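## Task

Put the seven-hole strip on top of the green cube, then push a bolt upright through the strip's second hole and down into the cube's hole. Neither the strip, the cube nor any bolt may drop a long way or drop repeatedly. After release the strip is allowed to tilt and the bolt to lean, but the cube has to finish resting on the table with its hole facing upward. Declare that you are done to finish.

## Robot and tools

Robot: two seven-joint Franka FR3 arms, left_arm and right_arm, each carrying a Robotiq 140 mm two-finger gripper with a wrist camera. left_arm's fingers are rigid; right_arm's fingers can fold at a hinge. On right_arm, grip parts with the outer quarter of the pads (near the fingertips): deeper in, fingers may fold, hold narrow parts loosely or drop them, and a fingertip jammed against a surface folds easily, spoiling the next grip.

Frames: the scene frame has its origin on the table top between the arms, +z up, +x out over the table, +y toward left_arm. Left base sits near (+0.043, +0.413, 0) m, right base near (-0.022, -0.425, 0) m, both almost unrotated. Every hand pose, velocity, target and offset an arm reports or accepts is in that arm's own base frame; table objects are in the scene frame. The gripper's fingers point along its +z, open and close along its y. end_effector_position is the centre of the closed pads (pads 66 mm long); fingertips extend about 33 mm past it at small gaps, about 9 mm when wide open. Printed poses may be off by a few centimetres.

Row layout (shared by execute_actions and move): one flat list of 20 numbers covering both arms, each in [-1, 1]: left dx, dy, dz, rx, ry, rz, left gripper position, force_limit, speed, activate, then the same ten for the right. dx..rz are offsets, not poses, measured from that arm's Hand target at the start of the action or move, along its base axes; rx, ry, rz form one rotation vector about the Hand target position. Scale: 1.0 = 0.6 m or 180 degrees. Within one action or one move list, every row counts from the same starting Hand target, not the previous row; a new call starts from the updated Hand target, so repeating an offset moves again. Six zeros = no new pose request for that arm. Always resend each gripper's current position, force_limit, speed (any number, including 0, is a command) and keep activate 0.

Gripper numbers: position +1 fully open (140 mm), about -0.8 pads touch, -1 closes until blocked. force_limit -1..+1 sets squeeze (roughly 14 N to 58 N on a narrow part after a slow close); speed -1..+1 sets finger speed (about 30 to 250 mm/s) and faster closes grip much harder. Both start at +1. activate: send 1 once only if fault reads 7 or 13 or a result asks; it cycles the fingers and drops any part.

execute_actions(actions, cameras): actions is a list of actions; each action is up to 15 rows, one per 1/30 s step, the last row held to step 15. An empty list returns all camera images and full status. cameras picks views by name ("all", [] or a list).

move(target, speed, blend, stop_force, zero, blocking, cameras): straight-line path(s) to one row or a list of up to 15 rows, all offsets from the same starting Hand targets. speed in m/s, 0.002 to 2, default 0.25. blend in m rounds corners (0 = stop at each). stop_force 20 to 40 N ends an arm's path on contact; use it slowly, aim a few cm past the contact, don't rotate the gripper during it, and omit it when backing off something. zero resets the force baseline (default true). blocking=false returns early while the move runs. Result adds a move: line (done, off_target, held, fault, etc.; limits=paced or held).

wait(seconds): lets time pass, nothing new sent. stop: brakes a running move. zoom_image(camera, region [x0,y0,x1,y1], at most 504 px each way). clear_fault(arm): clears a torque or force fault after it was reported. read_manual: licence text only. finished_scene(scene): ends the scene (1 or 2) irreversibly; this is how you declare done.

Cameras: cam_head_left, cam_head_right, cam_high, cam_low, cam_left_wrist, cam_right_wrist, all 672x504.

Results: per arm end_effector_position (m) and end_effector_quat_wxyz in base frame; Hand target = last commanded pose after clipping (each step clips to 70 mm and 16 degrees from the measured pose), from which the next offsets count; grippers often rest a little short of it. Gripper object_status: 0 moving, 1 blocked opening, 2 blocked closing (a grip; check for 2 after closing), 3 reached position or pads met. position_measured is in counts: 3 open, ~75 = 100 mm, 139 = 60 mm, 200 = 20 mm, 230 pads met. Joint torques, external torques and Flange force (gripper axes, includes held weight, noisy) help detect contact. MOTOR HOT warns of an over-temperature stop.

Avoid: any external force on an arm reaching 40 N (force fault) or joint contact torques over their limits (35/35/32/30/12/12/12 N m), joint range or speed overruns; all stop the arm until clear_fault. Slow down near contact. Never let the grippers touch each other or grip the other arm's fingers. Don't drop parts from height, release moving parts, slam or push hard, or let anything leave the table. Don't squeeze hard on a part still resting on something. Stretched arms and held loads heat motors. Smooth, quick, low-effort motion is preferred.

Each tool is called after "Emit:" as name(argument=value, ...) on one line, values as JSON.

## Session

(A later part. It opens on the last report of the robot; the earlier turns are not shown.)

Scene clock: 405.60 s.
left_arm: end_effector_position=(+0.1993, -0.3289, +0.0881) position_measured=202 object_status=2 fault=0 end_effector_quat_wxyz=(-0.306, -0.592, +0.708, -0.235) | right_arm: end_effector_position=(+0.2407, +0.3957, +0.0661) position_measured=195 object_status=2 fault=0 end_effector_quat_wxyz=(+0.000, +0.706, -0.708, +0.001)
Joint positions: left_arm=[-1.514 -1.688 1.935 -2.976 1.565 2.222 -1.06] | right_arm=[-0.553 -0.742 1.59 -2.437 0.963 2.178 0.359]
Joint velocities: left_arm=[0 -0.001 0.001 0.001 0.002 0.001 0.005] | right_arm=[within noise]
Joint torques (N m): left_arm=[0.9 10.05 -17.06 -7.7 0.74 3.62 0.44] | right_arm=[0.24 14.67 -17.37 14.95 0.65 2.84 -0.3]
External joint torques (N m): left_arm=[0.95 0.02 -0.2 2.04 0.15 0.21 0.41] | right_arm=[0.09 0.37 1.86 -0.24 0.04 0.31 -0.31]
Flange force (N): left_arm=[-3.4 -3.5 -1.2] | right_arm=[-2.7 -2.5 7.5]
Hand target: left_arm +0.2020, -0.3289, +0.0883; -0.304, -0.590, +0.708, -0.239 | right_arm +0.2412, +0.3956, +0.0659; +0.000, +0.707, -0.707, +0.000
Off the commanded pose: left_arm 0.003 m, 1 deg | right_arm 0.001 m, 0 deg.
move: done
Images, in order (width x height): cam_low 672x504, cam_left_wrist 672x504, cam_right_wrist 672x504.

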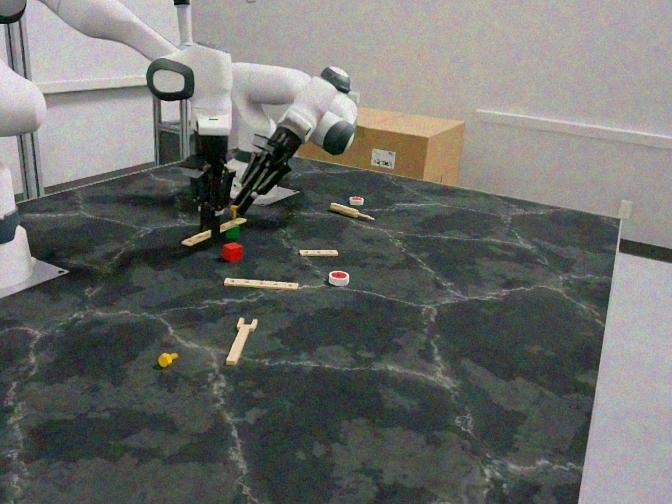

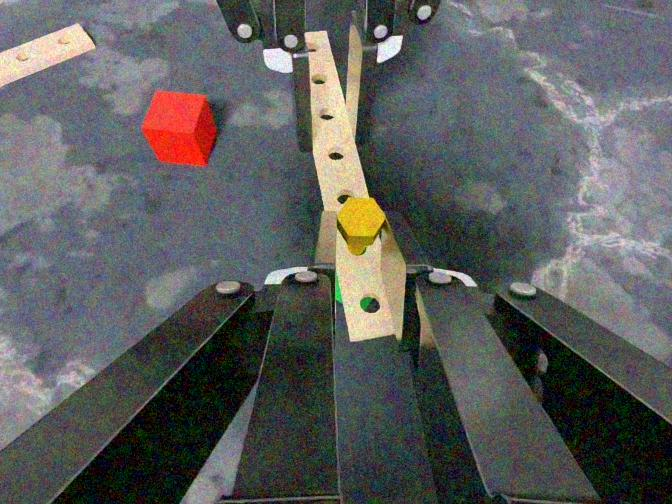

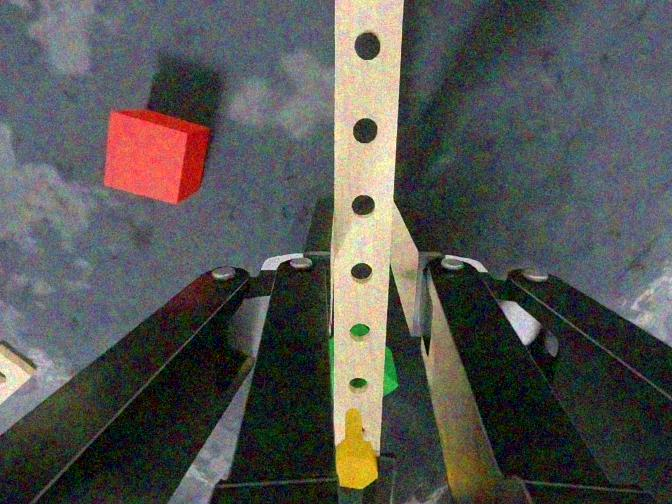

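Emit:
move(target=[-0.0018,-0.0092,-0.013,0,0,0,-1,-0.5,-1,0,0,0,0,0,0,0,-1,-0.3,-1,0], speed=0.03, cameras=["cam_left_wrist","cam_low","cam_right_wrist"])

Emit:
zoom_image(camera="cam_left_wrist", region=[325, 190, 405, 280])

Emit:
zoom_image(camera="cam_low", region=[200, 190, 260, 250])

Emit:
zoom_image(camera="cam_right_wrist", region=[310, 310, 410, 450])

Scene clock: 435.90 s.
left_arm: end_effector_position=(+0.1993, -0.3332, +0.0795) position_measured=202 object_status=2 fault=0 end_effector_quat_wxyz=(-0.304, -0.589, +0.710, -0.236) | right_arm: end_effector_position=(+0.2407, +0.3958, +0.0661) position_measured=195 object_status=2 fault=0 end_effector_quat_wxyz=(+0.000, +0.706, -0.708, +0.001)
Joint positions: left_arm=[-1.537 -1.691 1.967 -2.963 1.609 2.232 -1.066] | right_arm=[-0.553 -0.742 1.59 -2.437 0.963 2.178 0.359]
Joint velocities: left_arm=[0 -0.001 0 -0.001 0.001 0 -0.004] | right_arm=[within noise]
Joint torques (N m): left_arm=[0.06 9.4 -16.57 -8.41 0.79 3.68 -0.09] | right_arm=[0.24 14.69 -17.38 15.01 0.63 2.84 -0.29]
External joint torques (N m): left_arm=[0.08 -0.69 0.4 2.05 0.17 0.25 -0.11] | right_arm=[0.06 0.38 1.79 -0.11 0.02 0.33 -0.29]
Flange force (N): left_arm=[0.5 -5.6 5.4] | right_arm=[-2.9 -2.7 7.3]
Hand target: left_arm +0.2009, -0.3344, +0.0805; -0.304, -0.590, +0.708, -0.239 | right_arm +0.2412, +0.3956, +0.0659; +0.000, +0.707, -0.707, +0.000
Off the commanded pose: left_arm 0.002 m, 0 deg | right_arm 0.001 m, 0 deg.
move: done
Images, in order (width x height): cam_low 672x504, cam_left_wrist 672x504, cam_right_wrist 672x504.

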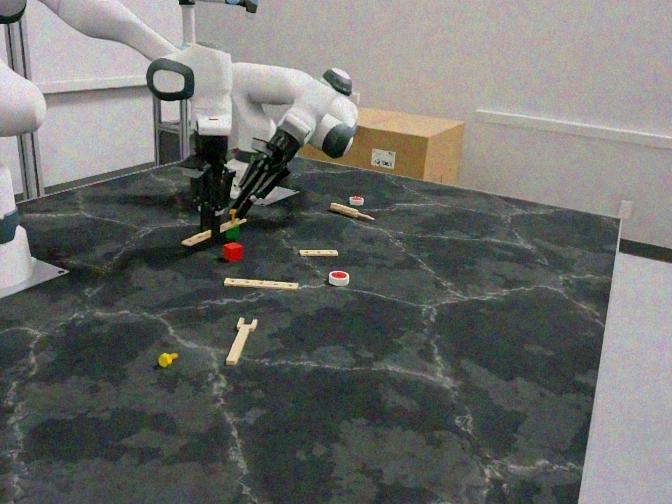

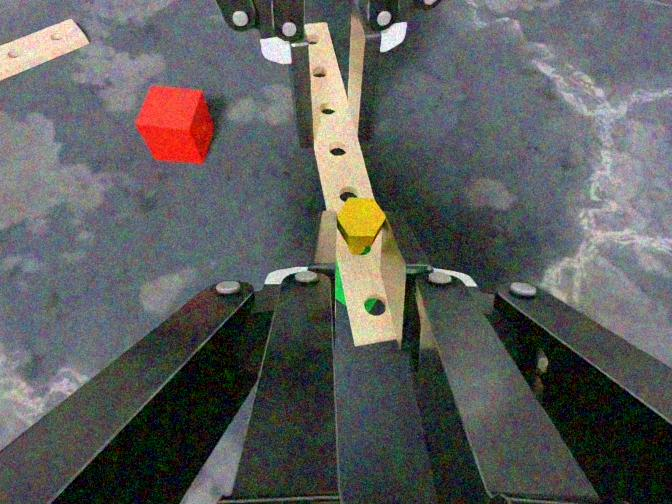

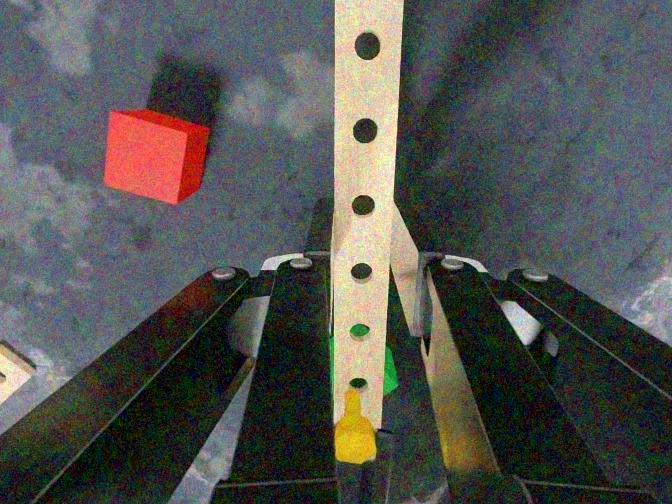

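Scaled by 5.600 from the camera's image (finer frame: 960x720).

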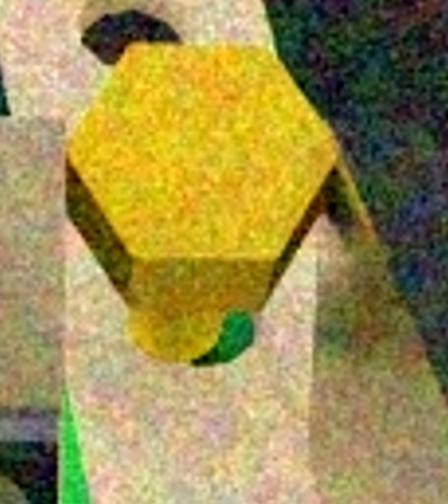

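Scaled by 8.400 from the camera's image (finer frame: 960x720).

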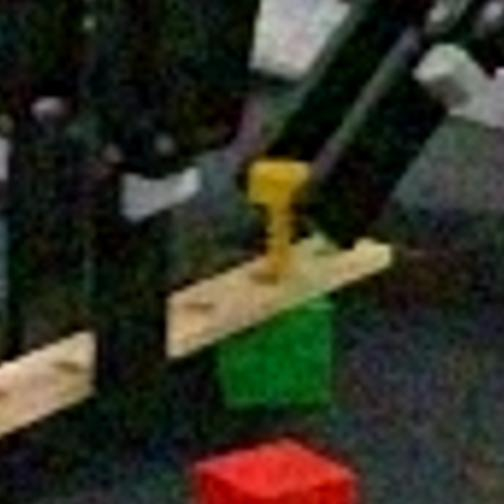

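Scaled by 3.600 from the camera's image (finer frame: 960x720).

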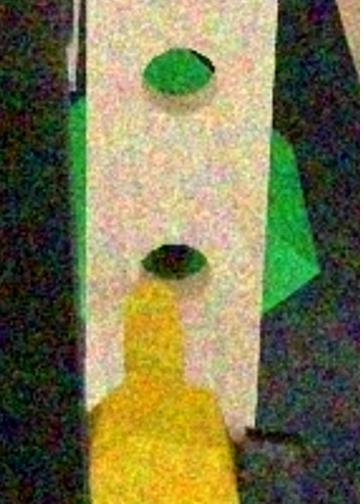

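Emit:
move(target=[[-0.0046,-0.0008,0,0,0,0,-1,-0.5,-1,0,0,0,0,0,0,0,-1,-0.3,-1,0],[-0.0046,-0.0008,-0.015,0,0,0,-1,-0.5,-1,0,0,0,0,0,0,0,-1,-0.3,-1,0]], speed=0.02, cameras=["cam_left_wrist","cam_low","cam_right_wrist"])

Emit:
zoom_image(camera="cam_left_wrist", region=[325, 190, 405, 280])

Emit:
zoom_image(camera="cam_low", region=[200, 190, 260, 250])

Emit:
zoom_image(camera="cam_right_wrist", region=[310, 310, 410, 450])

Scene clock: 448.00 s.
left_arm: end_effector_position=(+0.1962, -0.3346, +0.0716) position_measured=202 object_status=2 fault=0 end_effector_quat_wxyz=(-0.306, -0.591, +0.708, -0.236) | right_arm: end_effector_position=(+0.2407, +0.3958, +0.0661) position_measured=195 object_status=2 fault=0 end_effector_quat_wxyz=(+0.000, +0.706, -0.708, +0.001)
Joint positions: left_arm=[-1.537 -1.691 2.007 -2.962 1.645 2.242 -1.07] | right_arm=[-0.553 -0.742 1.59 -2.437 0.963 2.178 0.359]
Joint torques (N m): left_arm=[0.5 10.11 -16.22 -8.97 0.88 3.51 0.22] | right_arm=[0.21 14.63 -17.4 14.98 0.62 2.83 -0.29]
External joint torques (N m): left_arm=[0.41 0.02 0.55 2.24 0.24 0.09 0.19] | right_arm=[0.01 0.38 1.73 -0.14 0.01 0.33 -0.29]
Flange force (N): left_arm=[-2.9 -4.0 4.1] | right_arm=[-2.8 -2.7 7.2]
Hand target: left_arm +0.1981, -0.3349, +0.0715; -0.304, -0.590, +0.708, -0.239 | right_arm +0.2412, +0.3956, +0.0659; +0.000, +0.707, -0.707, +0.000
Off the commanded pose: left_arm 0.002 m, 0 deg | right_arm 0.001 m, 0 deg.
move: done
Images, in order (width x height): cam_low 672x504, cam_left_wrist 672x504, cam_right_wrist 672x504.

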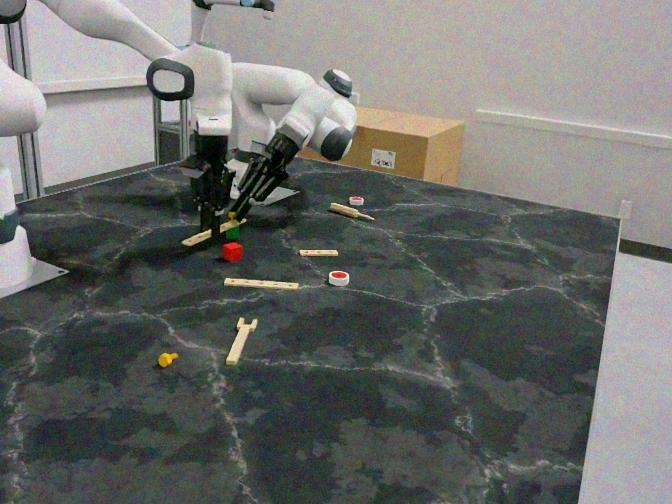

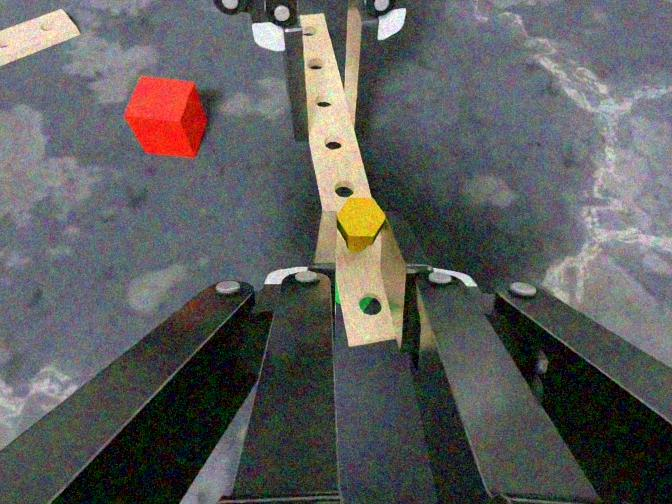

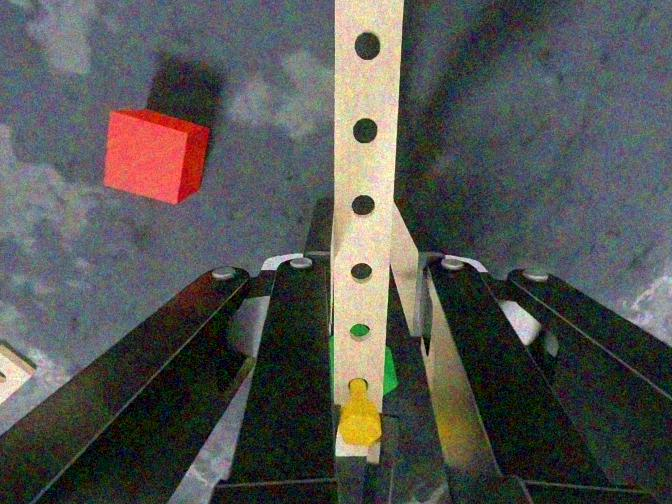

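Scaled by 5.600 from the camera's image (finer frame: 960x720).

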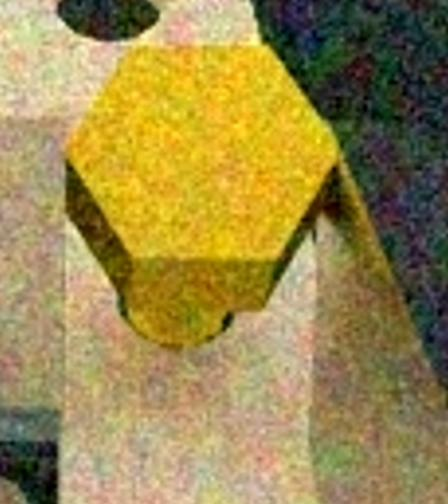

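Scaled by 8.400 from the camera's image (finer frame: 960x720).

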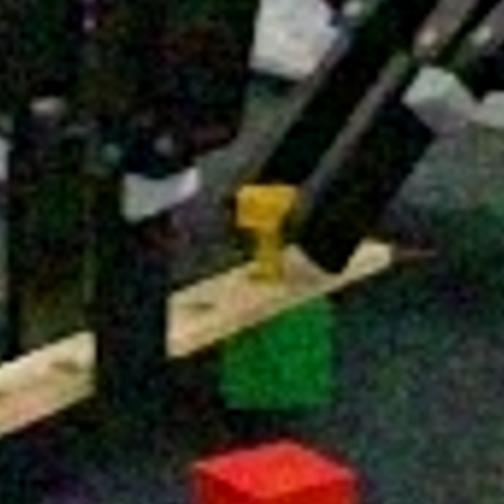

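Scaled by 3.600 from the camera's image (finer frame: 960x720).

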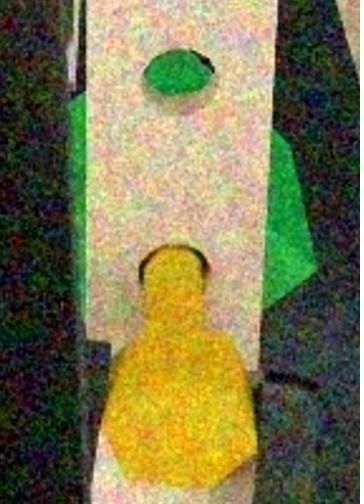

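Emit:
move(target=[0,0,-0.01,0,0,0,-1,-0.5,-1,0,0,0,0,0,0,0,-1,-0.3,-1,0], speed=0.02, cameras=["cam_low","cam_right_wrist"])

Emit:
zoom_image(camera="cam_low", region=[200, 190, 260, 250])

Emit:
zoom_image(camera="cam_right_wrist", region=[310, 310, 410, 450])

Scene clock: 453.27 s.
left_arm: end_effector_position=(+0.1964, -0.3364, +0.0689) position_measured=202 object_status=2 fault=0 end_effector_quat_wxyz=(-0.308, -0.591, +0.706, -0.239) | right_arm: end_effector_position=(+0.2410, +0.3954, +0.0660) position_measured=195 object_status=2 fault=0 end_effector_quat_wxyz=(+0.000, +0.706, -0.708, +0.001)
Joint positions: left_arm=[-1.539 -1.691 2.027 -2.957 1.662 2.256 -1.068] | right_arm=[-0.553 -0.742 1.59 -2.438 0.963 2.178 0.359]
Joint torques (N m): left_arm=[-0.47 11.15 -15.37 -8.34 1.18 3 0.37] | right_arm=[0.76 14.67 -17.2 15.26 0.94 2.83 -0.25]
External joint torques (N m): left_arm=[-0.58 1.08 1.3 3.29 0.53 -0.42 0.35] | right_arm=[0.69 0.36 2.09 0.13 0.33 0.3 -0.25]
Flange force (N): left_arm=[-3.6 -6.0 10.7] | right_arm=[-3.0 -0.9 7.3]
Hand target: left_arm +0.1981, -0.3349, +0.0655; -0.304, -0.590, +0.708, -0.239 | right_arm +0.2412, +0.3956, +0.0659; +0.000, +0.707, -0.707, +0.000
Off the commanded pose: left_arm 0.004 m, 1 deg | right_arm 0.000 m, 0 deg.
move: off_target (left_arm)

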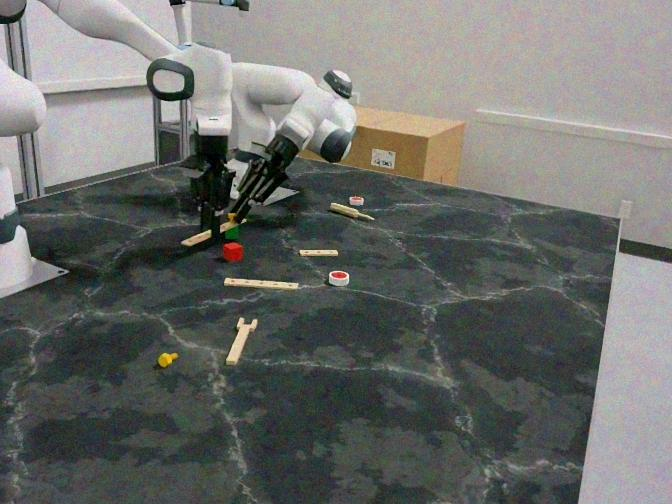

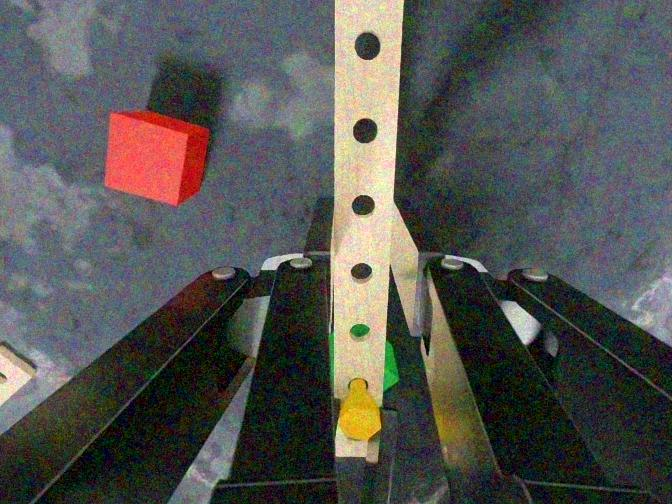

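Scaled by 8.400 from the camera's image (finer frame: 960x720).

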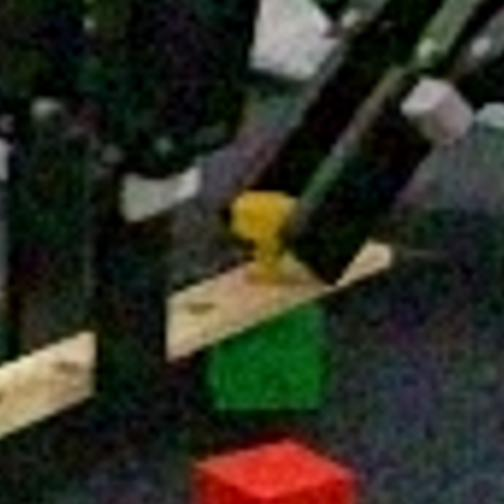

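Scaled by 3.600 from the camera's image (finer frame: 960x720).

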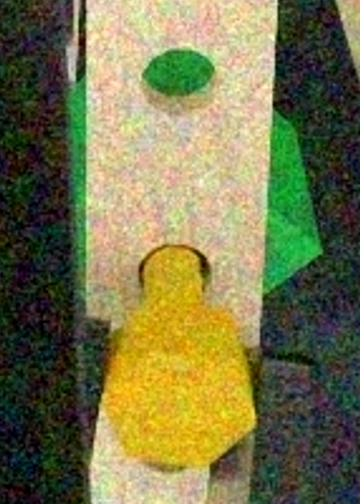

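Emit:
move(target=[[-0.0015,-0.001,0.006,0,0,0,-1,-0.5,-1,0,0,0,0,0,0,0,-1,-0.3,-1,0],[-0.0015,0.0025,0.003,0,0,0,-1,-0.5,-1,0,0,0,0,0,0,0,-1,-0.3,-1,0],[0.0015,0.0025,0.002,0,0,0,-1,-0.5,-1,0,0,0,0,0,0,0,-1,-0.3,-1,0],[0.0015,-0.0025,0.001,0,0,0,-1,-0.5,-1,0,0,0,0,0,0,0,-1,-0.3,-1,0],[-0.0025,-0.0025,0,0,0,0,-1,-0.5,-1,0,0,0,0,0,0,0,-1,-0.3,-1,0],[-0.001,0.0025,-0.001,0,0,0,-1,-0.5,-1,0,0,0,0,0,0,0,-1,-0.3,-1,0],[0,0,-0.002,0,0,0,-1,-0.5,-1,0,0,0,0,0,0,0,-1,-0.3,-1,0]], speed=0.01, blend=[0.0005,0.0005,0.0005,0.0005,0.0005,0.0005,0], cameras=["cam_low","cam_right_wrist","cam_left_wrist"])

Emit:
zoom_image(camera="cam_low", region=[200, 190, 260, 250])

Emit:
zoom_image(camera="cam_right_wrist", region=[310, 310, 410, 450])

Emit:
zoom_image(camera="cam_left_wrist", region=[320, 180, 420, 350])

Scene clock: 476.30 s.
left_arm: end_effector_position=(+0.1972, -0.3371, +0.0686) position_measured=202 object_status=2 fault=0 end_effector_quat_wxyz=(-0.307, -0.590, +0.706, -0.242) | right_arm: end_effector_position=(+0.2415, +0.3956, +0.0661) position_measured=195 object_status=2 fault=0 end_effector_quat_wxyz=(-0.001, +0.706, -0.708, +0.001)
Joint positions: left_arm=[-1.543 -1.685 2.03 -2.956 1.667 2.268 -1.065] | right_arm=[-0.554 -0.74 1.59 -2.438 0.963 2.181 0.359]
Joint torques (N m): left_arm=[0.03 11.99 -15.69 -8.18 0.97 2.48 0.25] | right_arm=[1.04 14.59 -17.1 15.5 1 2.62 -0.23]
External joint torques (N m): left_arm=[-0.04 1.88 0.99 3.46 0.3 -0.94 0.23] | right_arm=[0.84 0.33 2.03 0.3 0.39 0.1 -0.23]
Flange force (N): left_arm=[-4.7 -5.1 6.3] | right_arm=[-3.1 -0.4 6.4]
Hand target: left_arm +0.1981, -0.3349, +0.0643; -0.304, -0.590, +0.708, -0.239 | right_arm +0.2412, +0.3956, +0.0659; +0.000, +0.707, -0.707, +0.000
Off the commanded pose: left_arm 0.005 m, 1 deg | right_arm 0.000 m, 0 deg.
move: off_target (left_arm)
Images, in order (width x height): cam_low 672x504, cam_left_wrist 672x504, cam_right_wrist 672x504.

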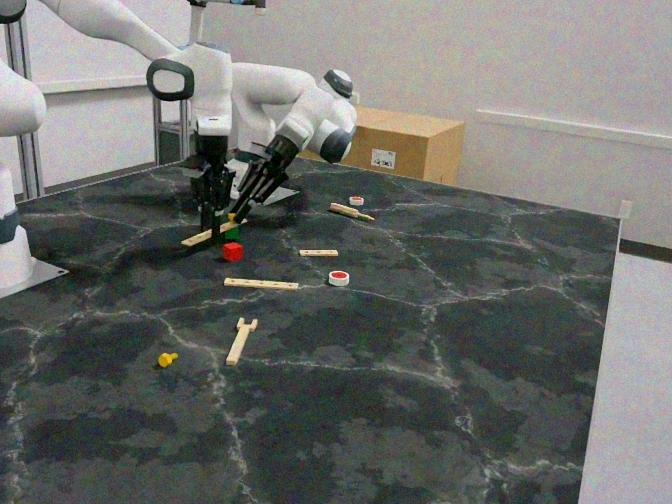

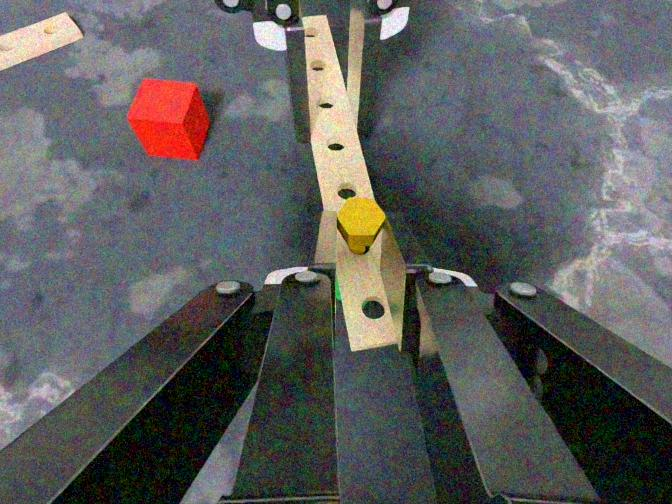

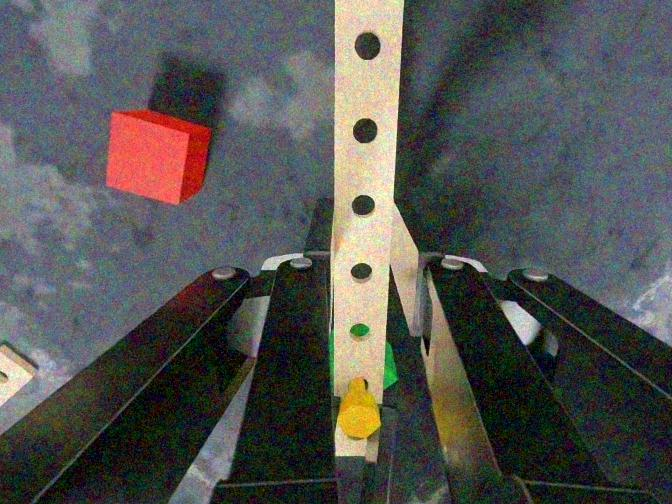

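Scaled by 8.400 from the camera's image (finer frame: 960x720).

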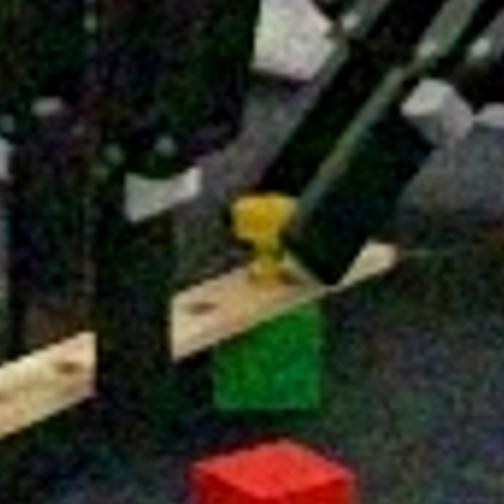

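Scaled by 3.600 from the camera's image (finer frame: 960x720).

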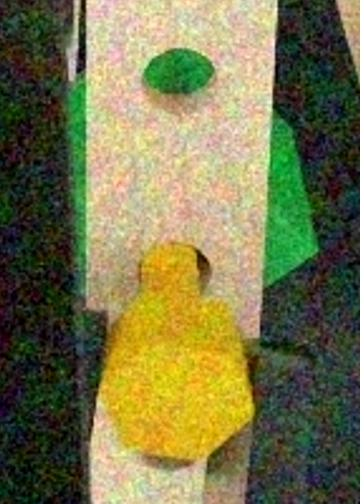

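Scaled by 2.965 from the camera's image (finer frame: 960x720).

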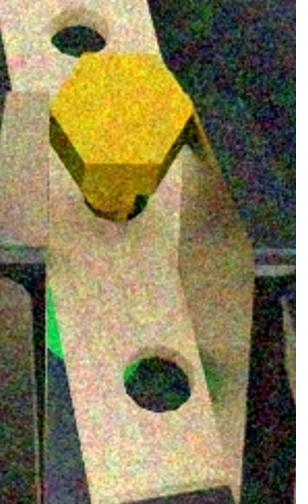

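Emit:
move(target=[[-0.0005,-0.002,0.006,0,0,0,-1,-0.5,-1,0,0,0,0,0,0,0,-1,-0.3,-1,0],[-0.0005,-0.002,0.006,0,0,0,-0.45,-0.5,-1,0,0,0,0,0,0,0,-1,-0.3,-1,0],[0.017,0.09,0.1,0,0,0,-0.45,-0.5,-1,0,0,0,0,0,0,0,-1,-0.3,-1,0]], speed=[0.02,0.03,0.06], cameras=["cam_low","cam_right_wrist","cam_left_wrist"])

Emit:
zoom_image(camera="cam_low", region=[200, 190, 260, 250])

Emit:
zoom_image(camera="cam_left_wrist", region=[280, 120, 440, 280])

Scene clock: 491.30 s.
left_arm: end_effector_position=(+0.2094, -0.2816, +0.1249) position_measured=186 object_status=3 fault=0 end_effector_quat_wxyz=(-0.310, -0.590, +0.708, -0.233) | right_arm: end_effector_position=(+0.2417, +0.3956, +0.0661) position_measured=195 object_status=2 fault=0 end_effector_quat_wxyz=(-0.001, +0.706, -0.709, +0.001)
Joint positions: left_arm=[-1.278 -1.8 1.792 -3.016 1.322 2.003 -0.91] | right_arm=[-0.554 -0.74 1.59 -2.438 0.963 2.181 0.359]
Joint velocities: left_arm=[0 0 0 0 0.001 -0.005 0.001] | right_arm=[within noise]
Joint torques (N m): left_arm=[0.9 8.56 -15.56 -6.06 0.28 2.98 0.31] | right_arm=[0.69 14.62 -17.33 15.45 0.62 2.64 -0.24]
External joint torques (N m): left_arm=[0.84 -0.68 0.41 1.3 0.15 -0.26 0.28] | right_arm=[0.59 0.36 1.92 0.26 0.01 0.1 -0.24]
Flange force (N): left_arm=[-4.1 -0.7 -1.4] | right_arm=[-3.3 -1.4 5.9]
Hand target: left_arm +0.2083, -0.2809, +0.1243; -0.304, -0.590, +0.708, -0.239 | right_arm +0.2412, +0.3956, +0.0659; +0.000, +0.707, -0.707, +0.000
Off the commanded pose: left_arm 0.001 m, 1 deg | right_arm 0.001 m, 0 deg.
joint sent to its limit (left arm) — joint 2 (shoulder), lower limit; joint 4 (elbow), lower limit, where the elbow is as bent as it goes. The joint targets still meet the commanded pose.
move: done
Images, in order (width x height): cam_low 672x504, cam_left_wrist 672x504, cam_right_wrist 672x504.

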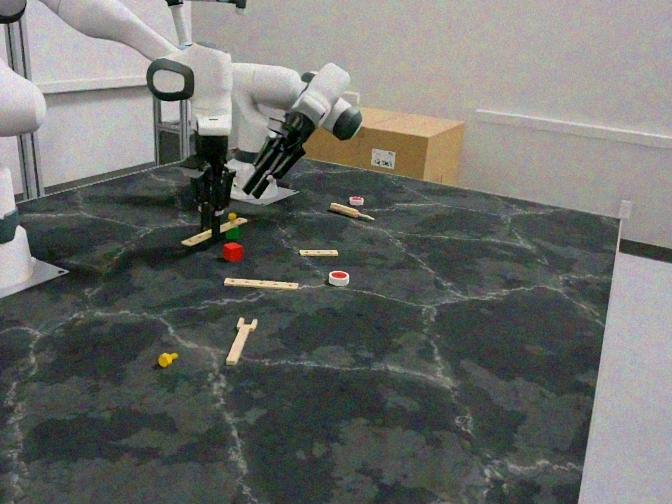

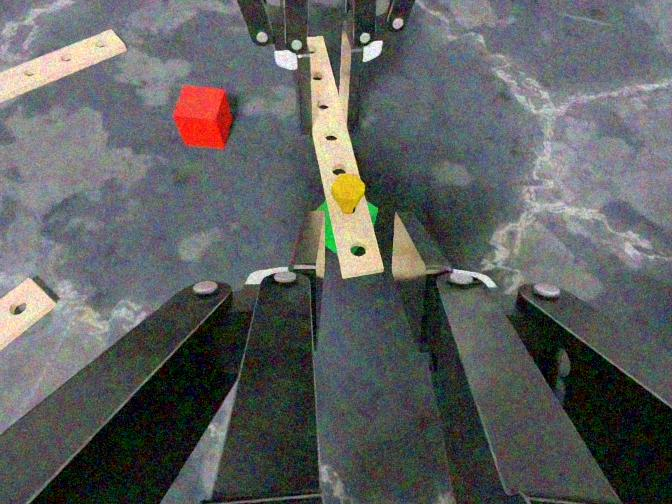

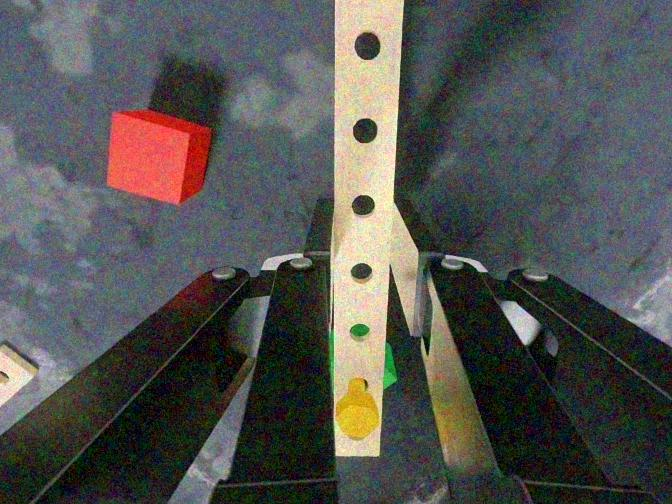

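Scaled by 8.400 from the camera's image (finer frame: 960x720).

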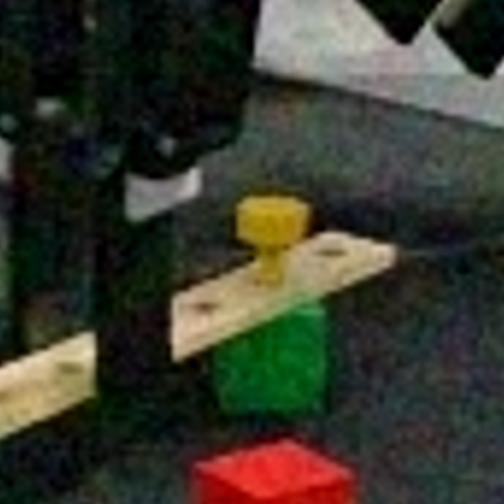

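Scaled by 3.150 from the camera's image (finer frame: 960x720).

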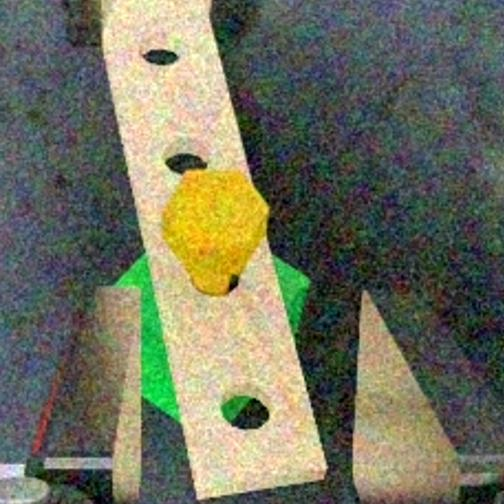

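Emit:
move(target=[0,0,0,0,0,0,-0.45,-0.5,-1,0,0,-0.0093,-0.0198,0.0583,0,0,-1,-0.3,-1,0], speed=0.02, cameras=["cam_low","cam_left_wrist"])

Emit:
zoom_image(camera="cam_low", region=[180, 190, 260, 260])

Emit:
zoom_image(camera="cam_left_wrist", region=[280, 120, 440, 280])

Scene clock: 512.53 s.
left_arm: end_effector_position=(+0.2093, -0.2815, +0.1248) position_measured=186 object_status=3 fault=0 end_effector_quat_wxyz=(-0.310, -0.590, +0.708, -0.232) | right_arm: end_effector_position=(+0.2419, +0.3900, +0.0543) position_measured=195 object_status=2 fault=0 end_effector_quat_wxyz=(-0.064, +0.702, -0.706, -0.064)
Joint positions: left_arm=[-1.278 -1.8 1.792 -3.016 1.322 2.002 -0.91] | right_arm=[-0.479 -0.571 1.544 -2.592 1.13 2.409 0.176]
Joint velocities: left_arm=[within noise] | right_arm=[0 0 0 0 0 0.001 -0.007]
Joint torques (N m): left_arm=[0.88 8.57 -15.59 -6.05 0.26 2.95 0.3] | right_arm=[1.14 8.87 -12.91 15.36 0.72 2.73 -0.41]
External joint torques (N m): left_arm=[0.83 -0.62 0.33 1.32 0.15 -0.29 0.27] | right_arm=[1 0.34 1.31 -0.69 0.25 0.14 -0.41]
Flange force (N): left_arm=[-3.9 -0.8 -1.7] | right_arm=[1.9 2.6 4.5]
Hand target: left_arm +0.2083, -0.2809, +0.1243; -0.304, -0.590, +0.708, -0.239 | right_arm +0.2412, +0.3901, +0.0540; -0.065, +0.704, -0.704, -0.065
Off the commanded pose: left_arm 0.001 m, 1 deg | right_arm 0.001 m, 0 deg.
joint sent to its limit (left arm) — joint 2 (shoulder), lower limit; joint 4 (elbow), lower limit, where the elbow is as bent as it goes. The joint targets still meet the commanded pose.
move: done

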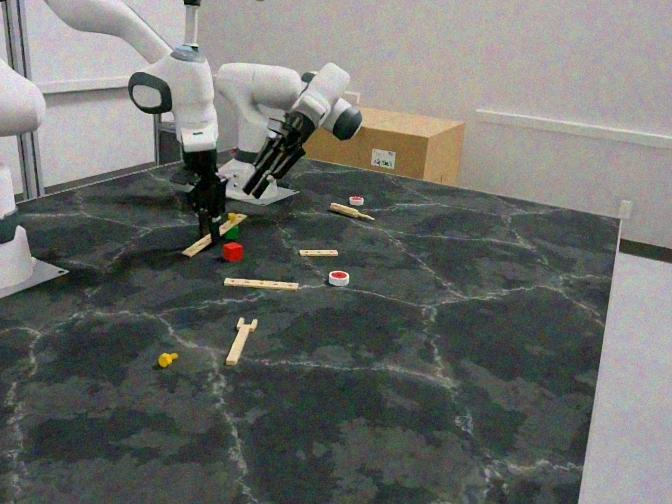

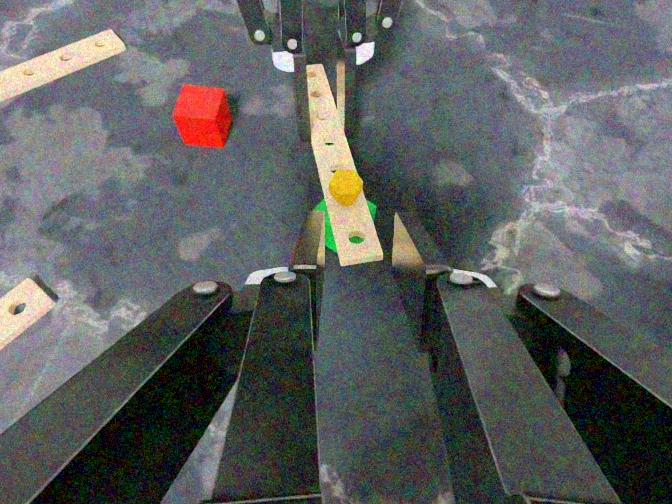

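Scaled by 6.300 from the camera's image (finer frame: 960x720).

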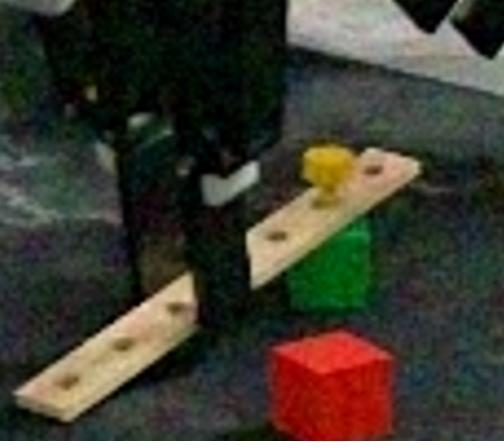

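Scaled by 3.150 from the camera's image (finer frame: 960x720).

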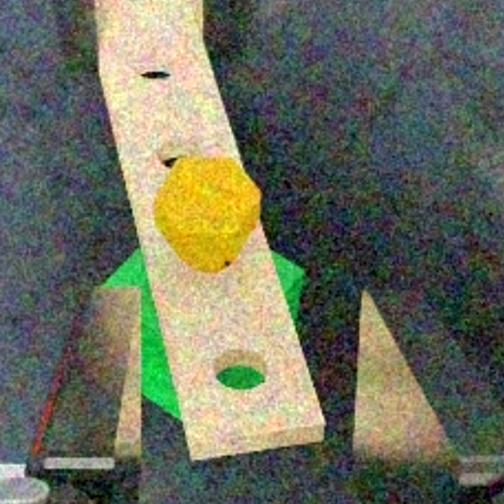

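Emit:
move(target=[[0,0,0,0,0,0,-0.45,-0.5,-1,0,0,0,0,0,0,0,-0.35,-0.3,-1,0],[0,0,0,0,0,0,-0.45,-0.5,-1,0,0,-0.024,0.13,0,0,0,-0.35,-0.3,-1,0]], speed=0.05, cameras=["cam_low","cam_left_wrist","cam_right_wrist"])

Emit:
zoom_image(camera="cam_low", region=[180, 190, 260, 260])

Emit:
zoom_image(camera="cam_left_wrist", region=[280, 120, 440, 280])

Scene clock: 521.97 s.
left_arm: end_effector_position=(+0.2093, -0.2815, +0.1248) position_measured=186 object_status=3 fault=0 end_effector_quat_wxyz=(-0.310, -0.590, +0.708, -0.232) | right_arm: end_effector_position=(+0.2417, +0.3757, +0.1315) position_measured=173 object_status=3 fault=0 end_effector_quat_wxyz=(-0.066, +0.706, -0.702, -0.065)
Joint positions: left_arm=[-1.278 -1.8 1.792 -3.016 1.322 2.002 -0.91] | right_arm=[-0.235 -0.701 1.182 -2.603 0.995 2.186 0.236]
Joint velocities: left_arm=[within noise] | right_arm=[0 -0.001 0.001 0 -0.001 -0.004 0.003]
Joint torques (N m): left_arm=[0.93 8.54 -15.58 -6.07 0.27 2.94 0.32] | right_arm=[0.87 2.51 -14.61 18.84 0.49 2.49 0.35]
External joint torques (N m): left_arm=[0.87 -0.71 0.36 1.26 0.15 -0.29 0.29] | right_arm=[0.68 -1.1 0.99 0.5 -0.23 -0.11 0.35]
Flange force (N): left_arm=[-4.1 -0.5 -1.8] | right_arm=[-2.0 3.0 -0.9]
Hand target: left_arm +0.2083, -0.2809, +0.1243; -0.304, -0.590, +0.708, -0.239 | right_arm +0.2412, +0.3757, +0.1320; -0.065, +0.704, -0.704, -0.065
Off the commanded pose: left_arm 0.001 m, 1 deg | right_arm 0.001 m, 0 deg.
joint sent to its limit (left arm) — joint 2 (shoulder), lower limit; joint 4 (elbow), lower limit, where the elbow is as bent as it goes. The joint targets still meet the commanded pose.
move: done

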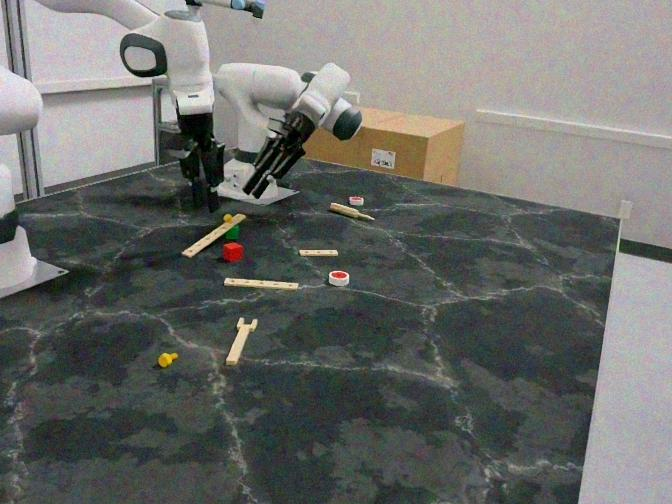

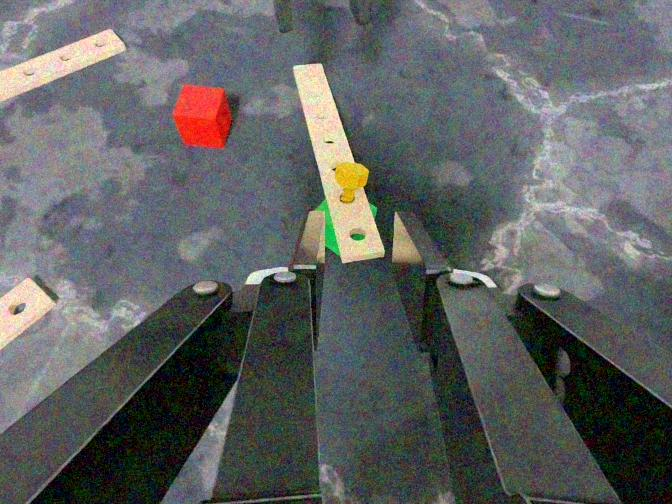

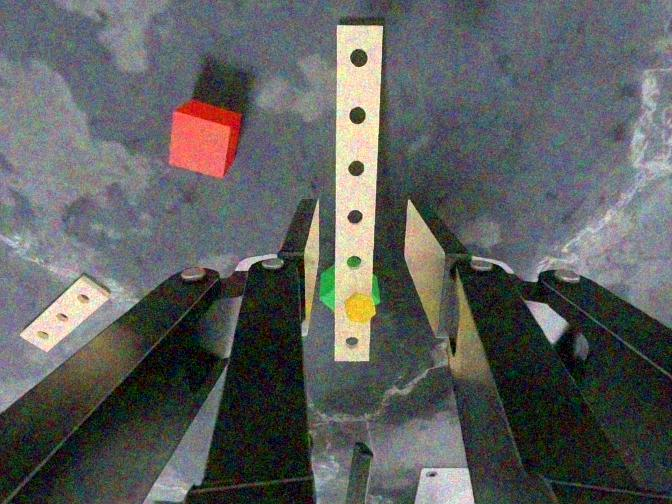

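Scaled by 6.300 from the camera's image (finer frame: 960x720).

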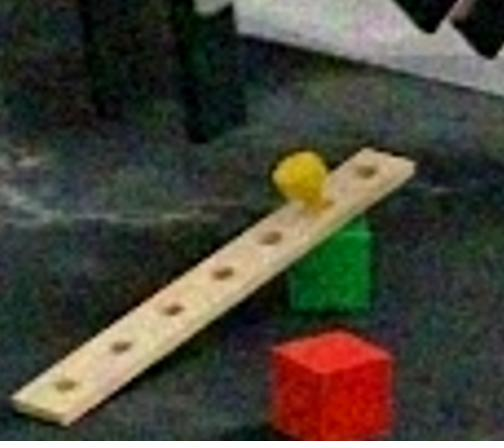

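Scaled by 3.150 from the camera's image (finer frame: 960x720).

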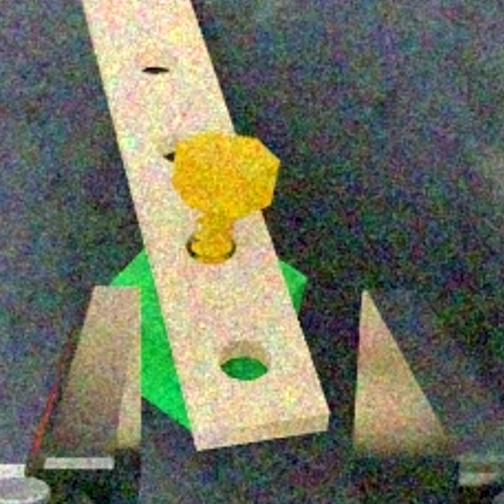

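Emit:
finished_scene(scene=2)

The scene is finished: the task was done.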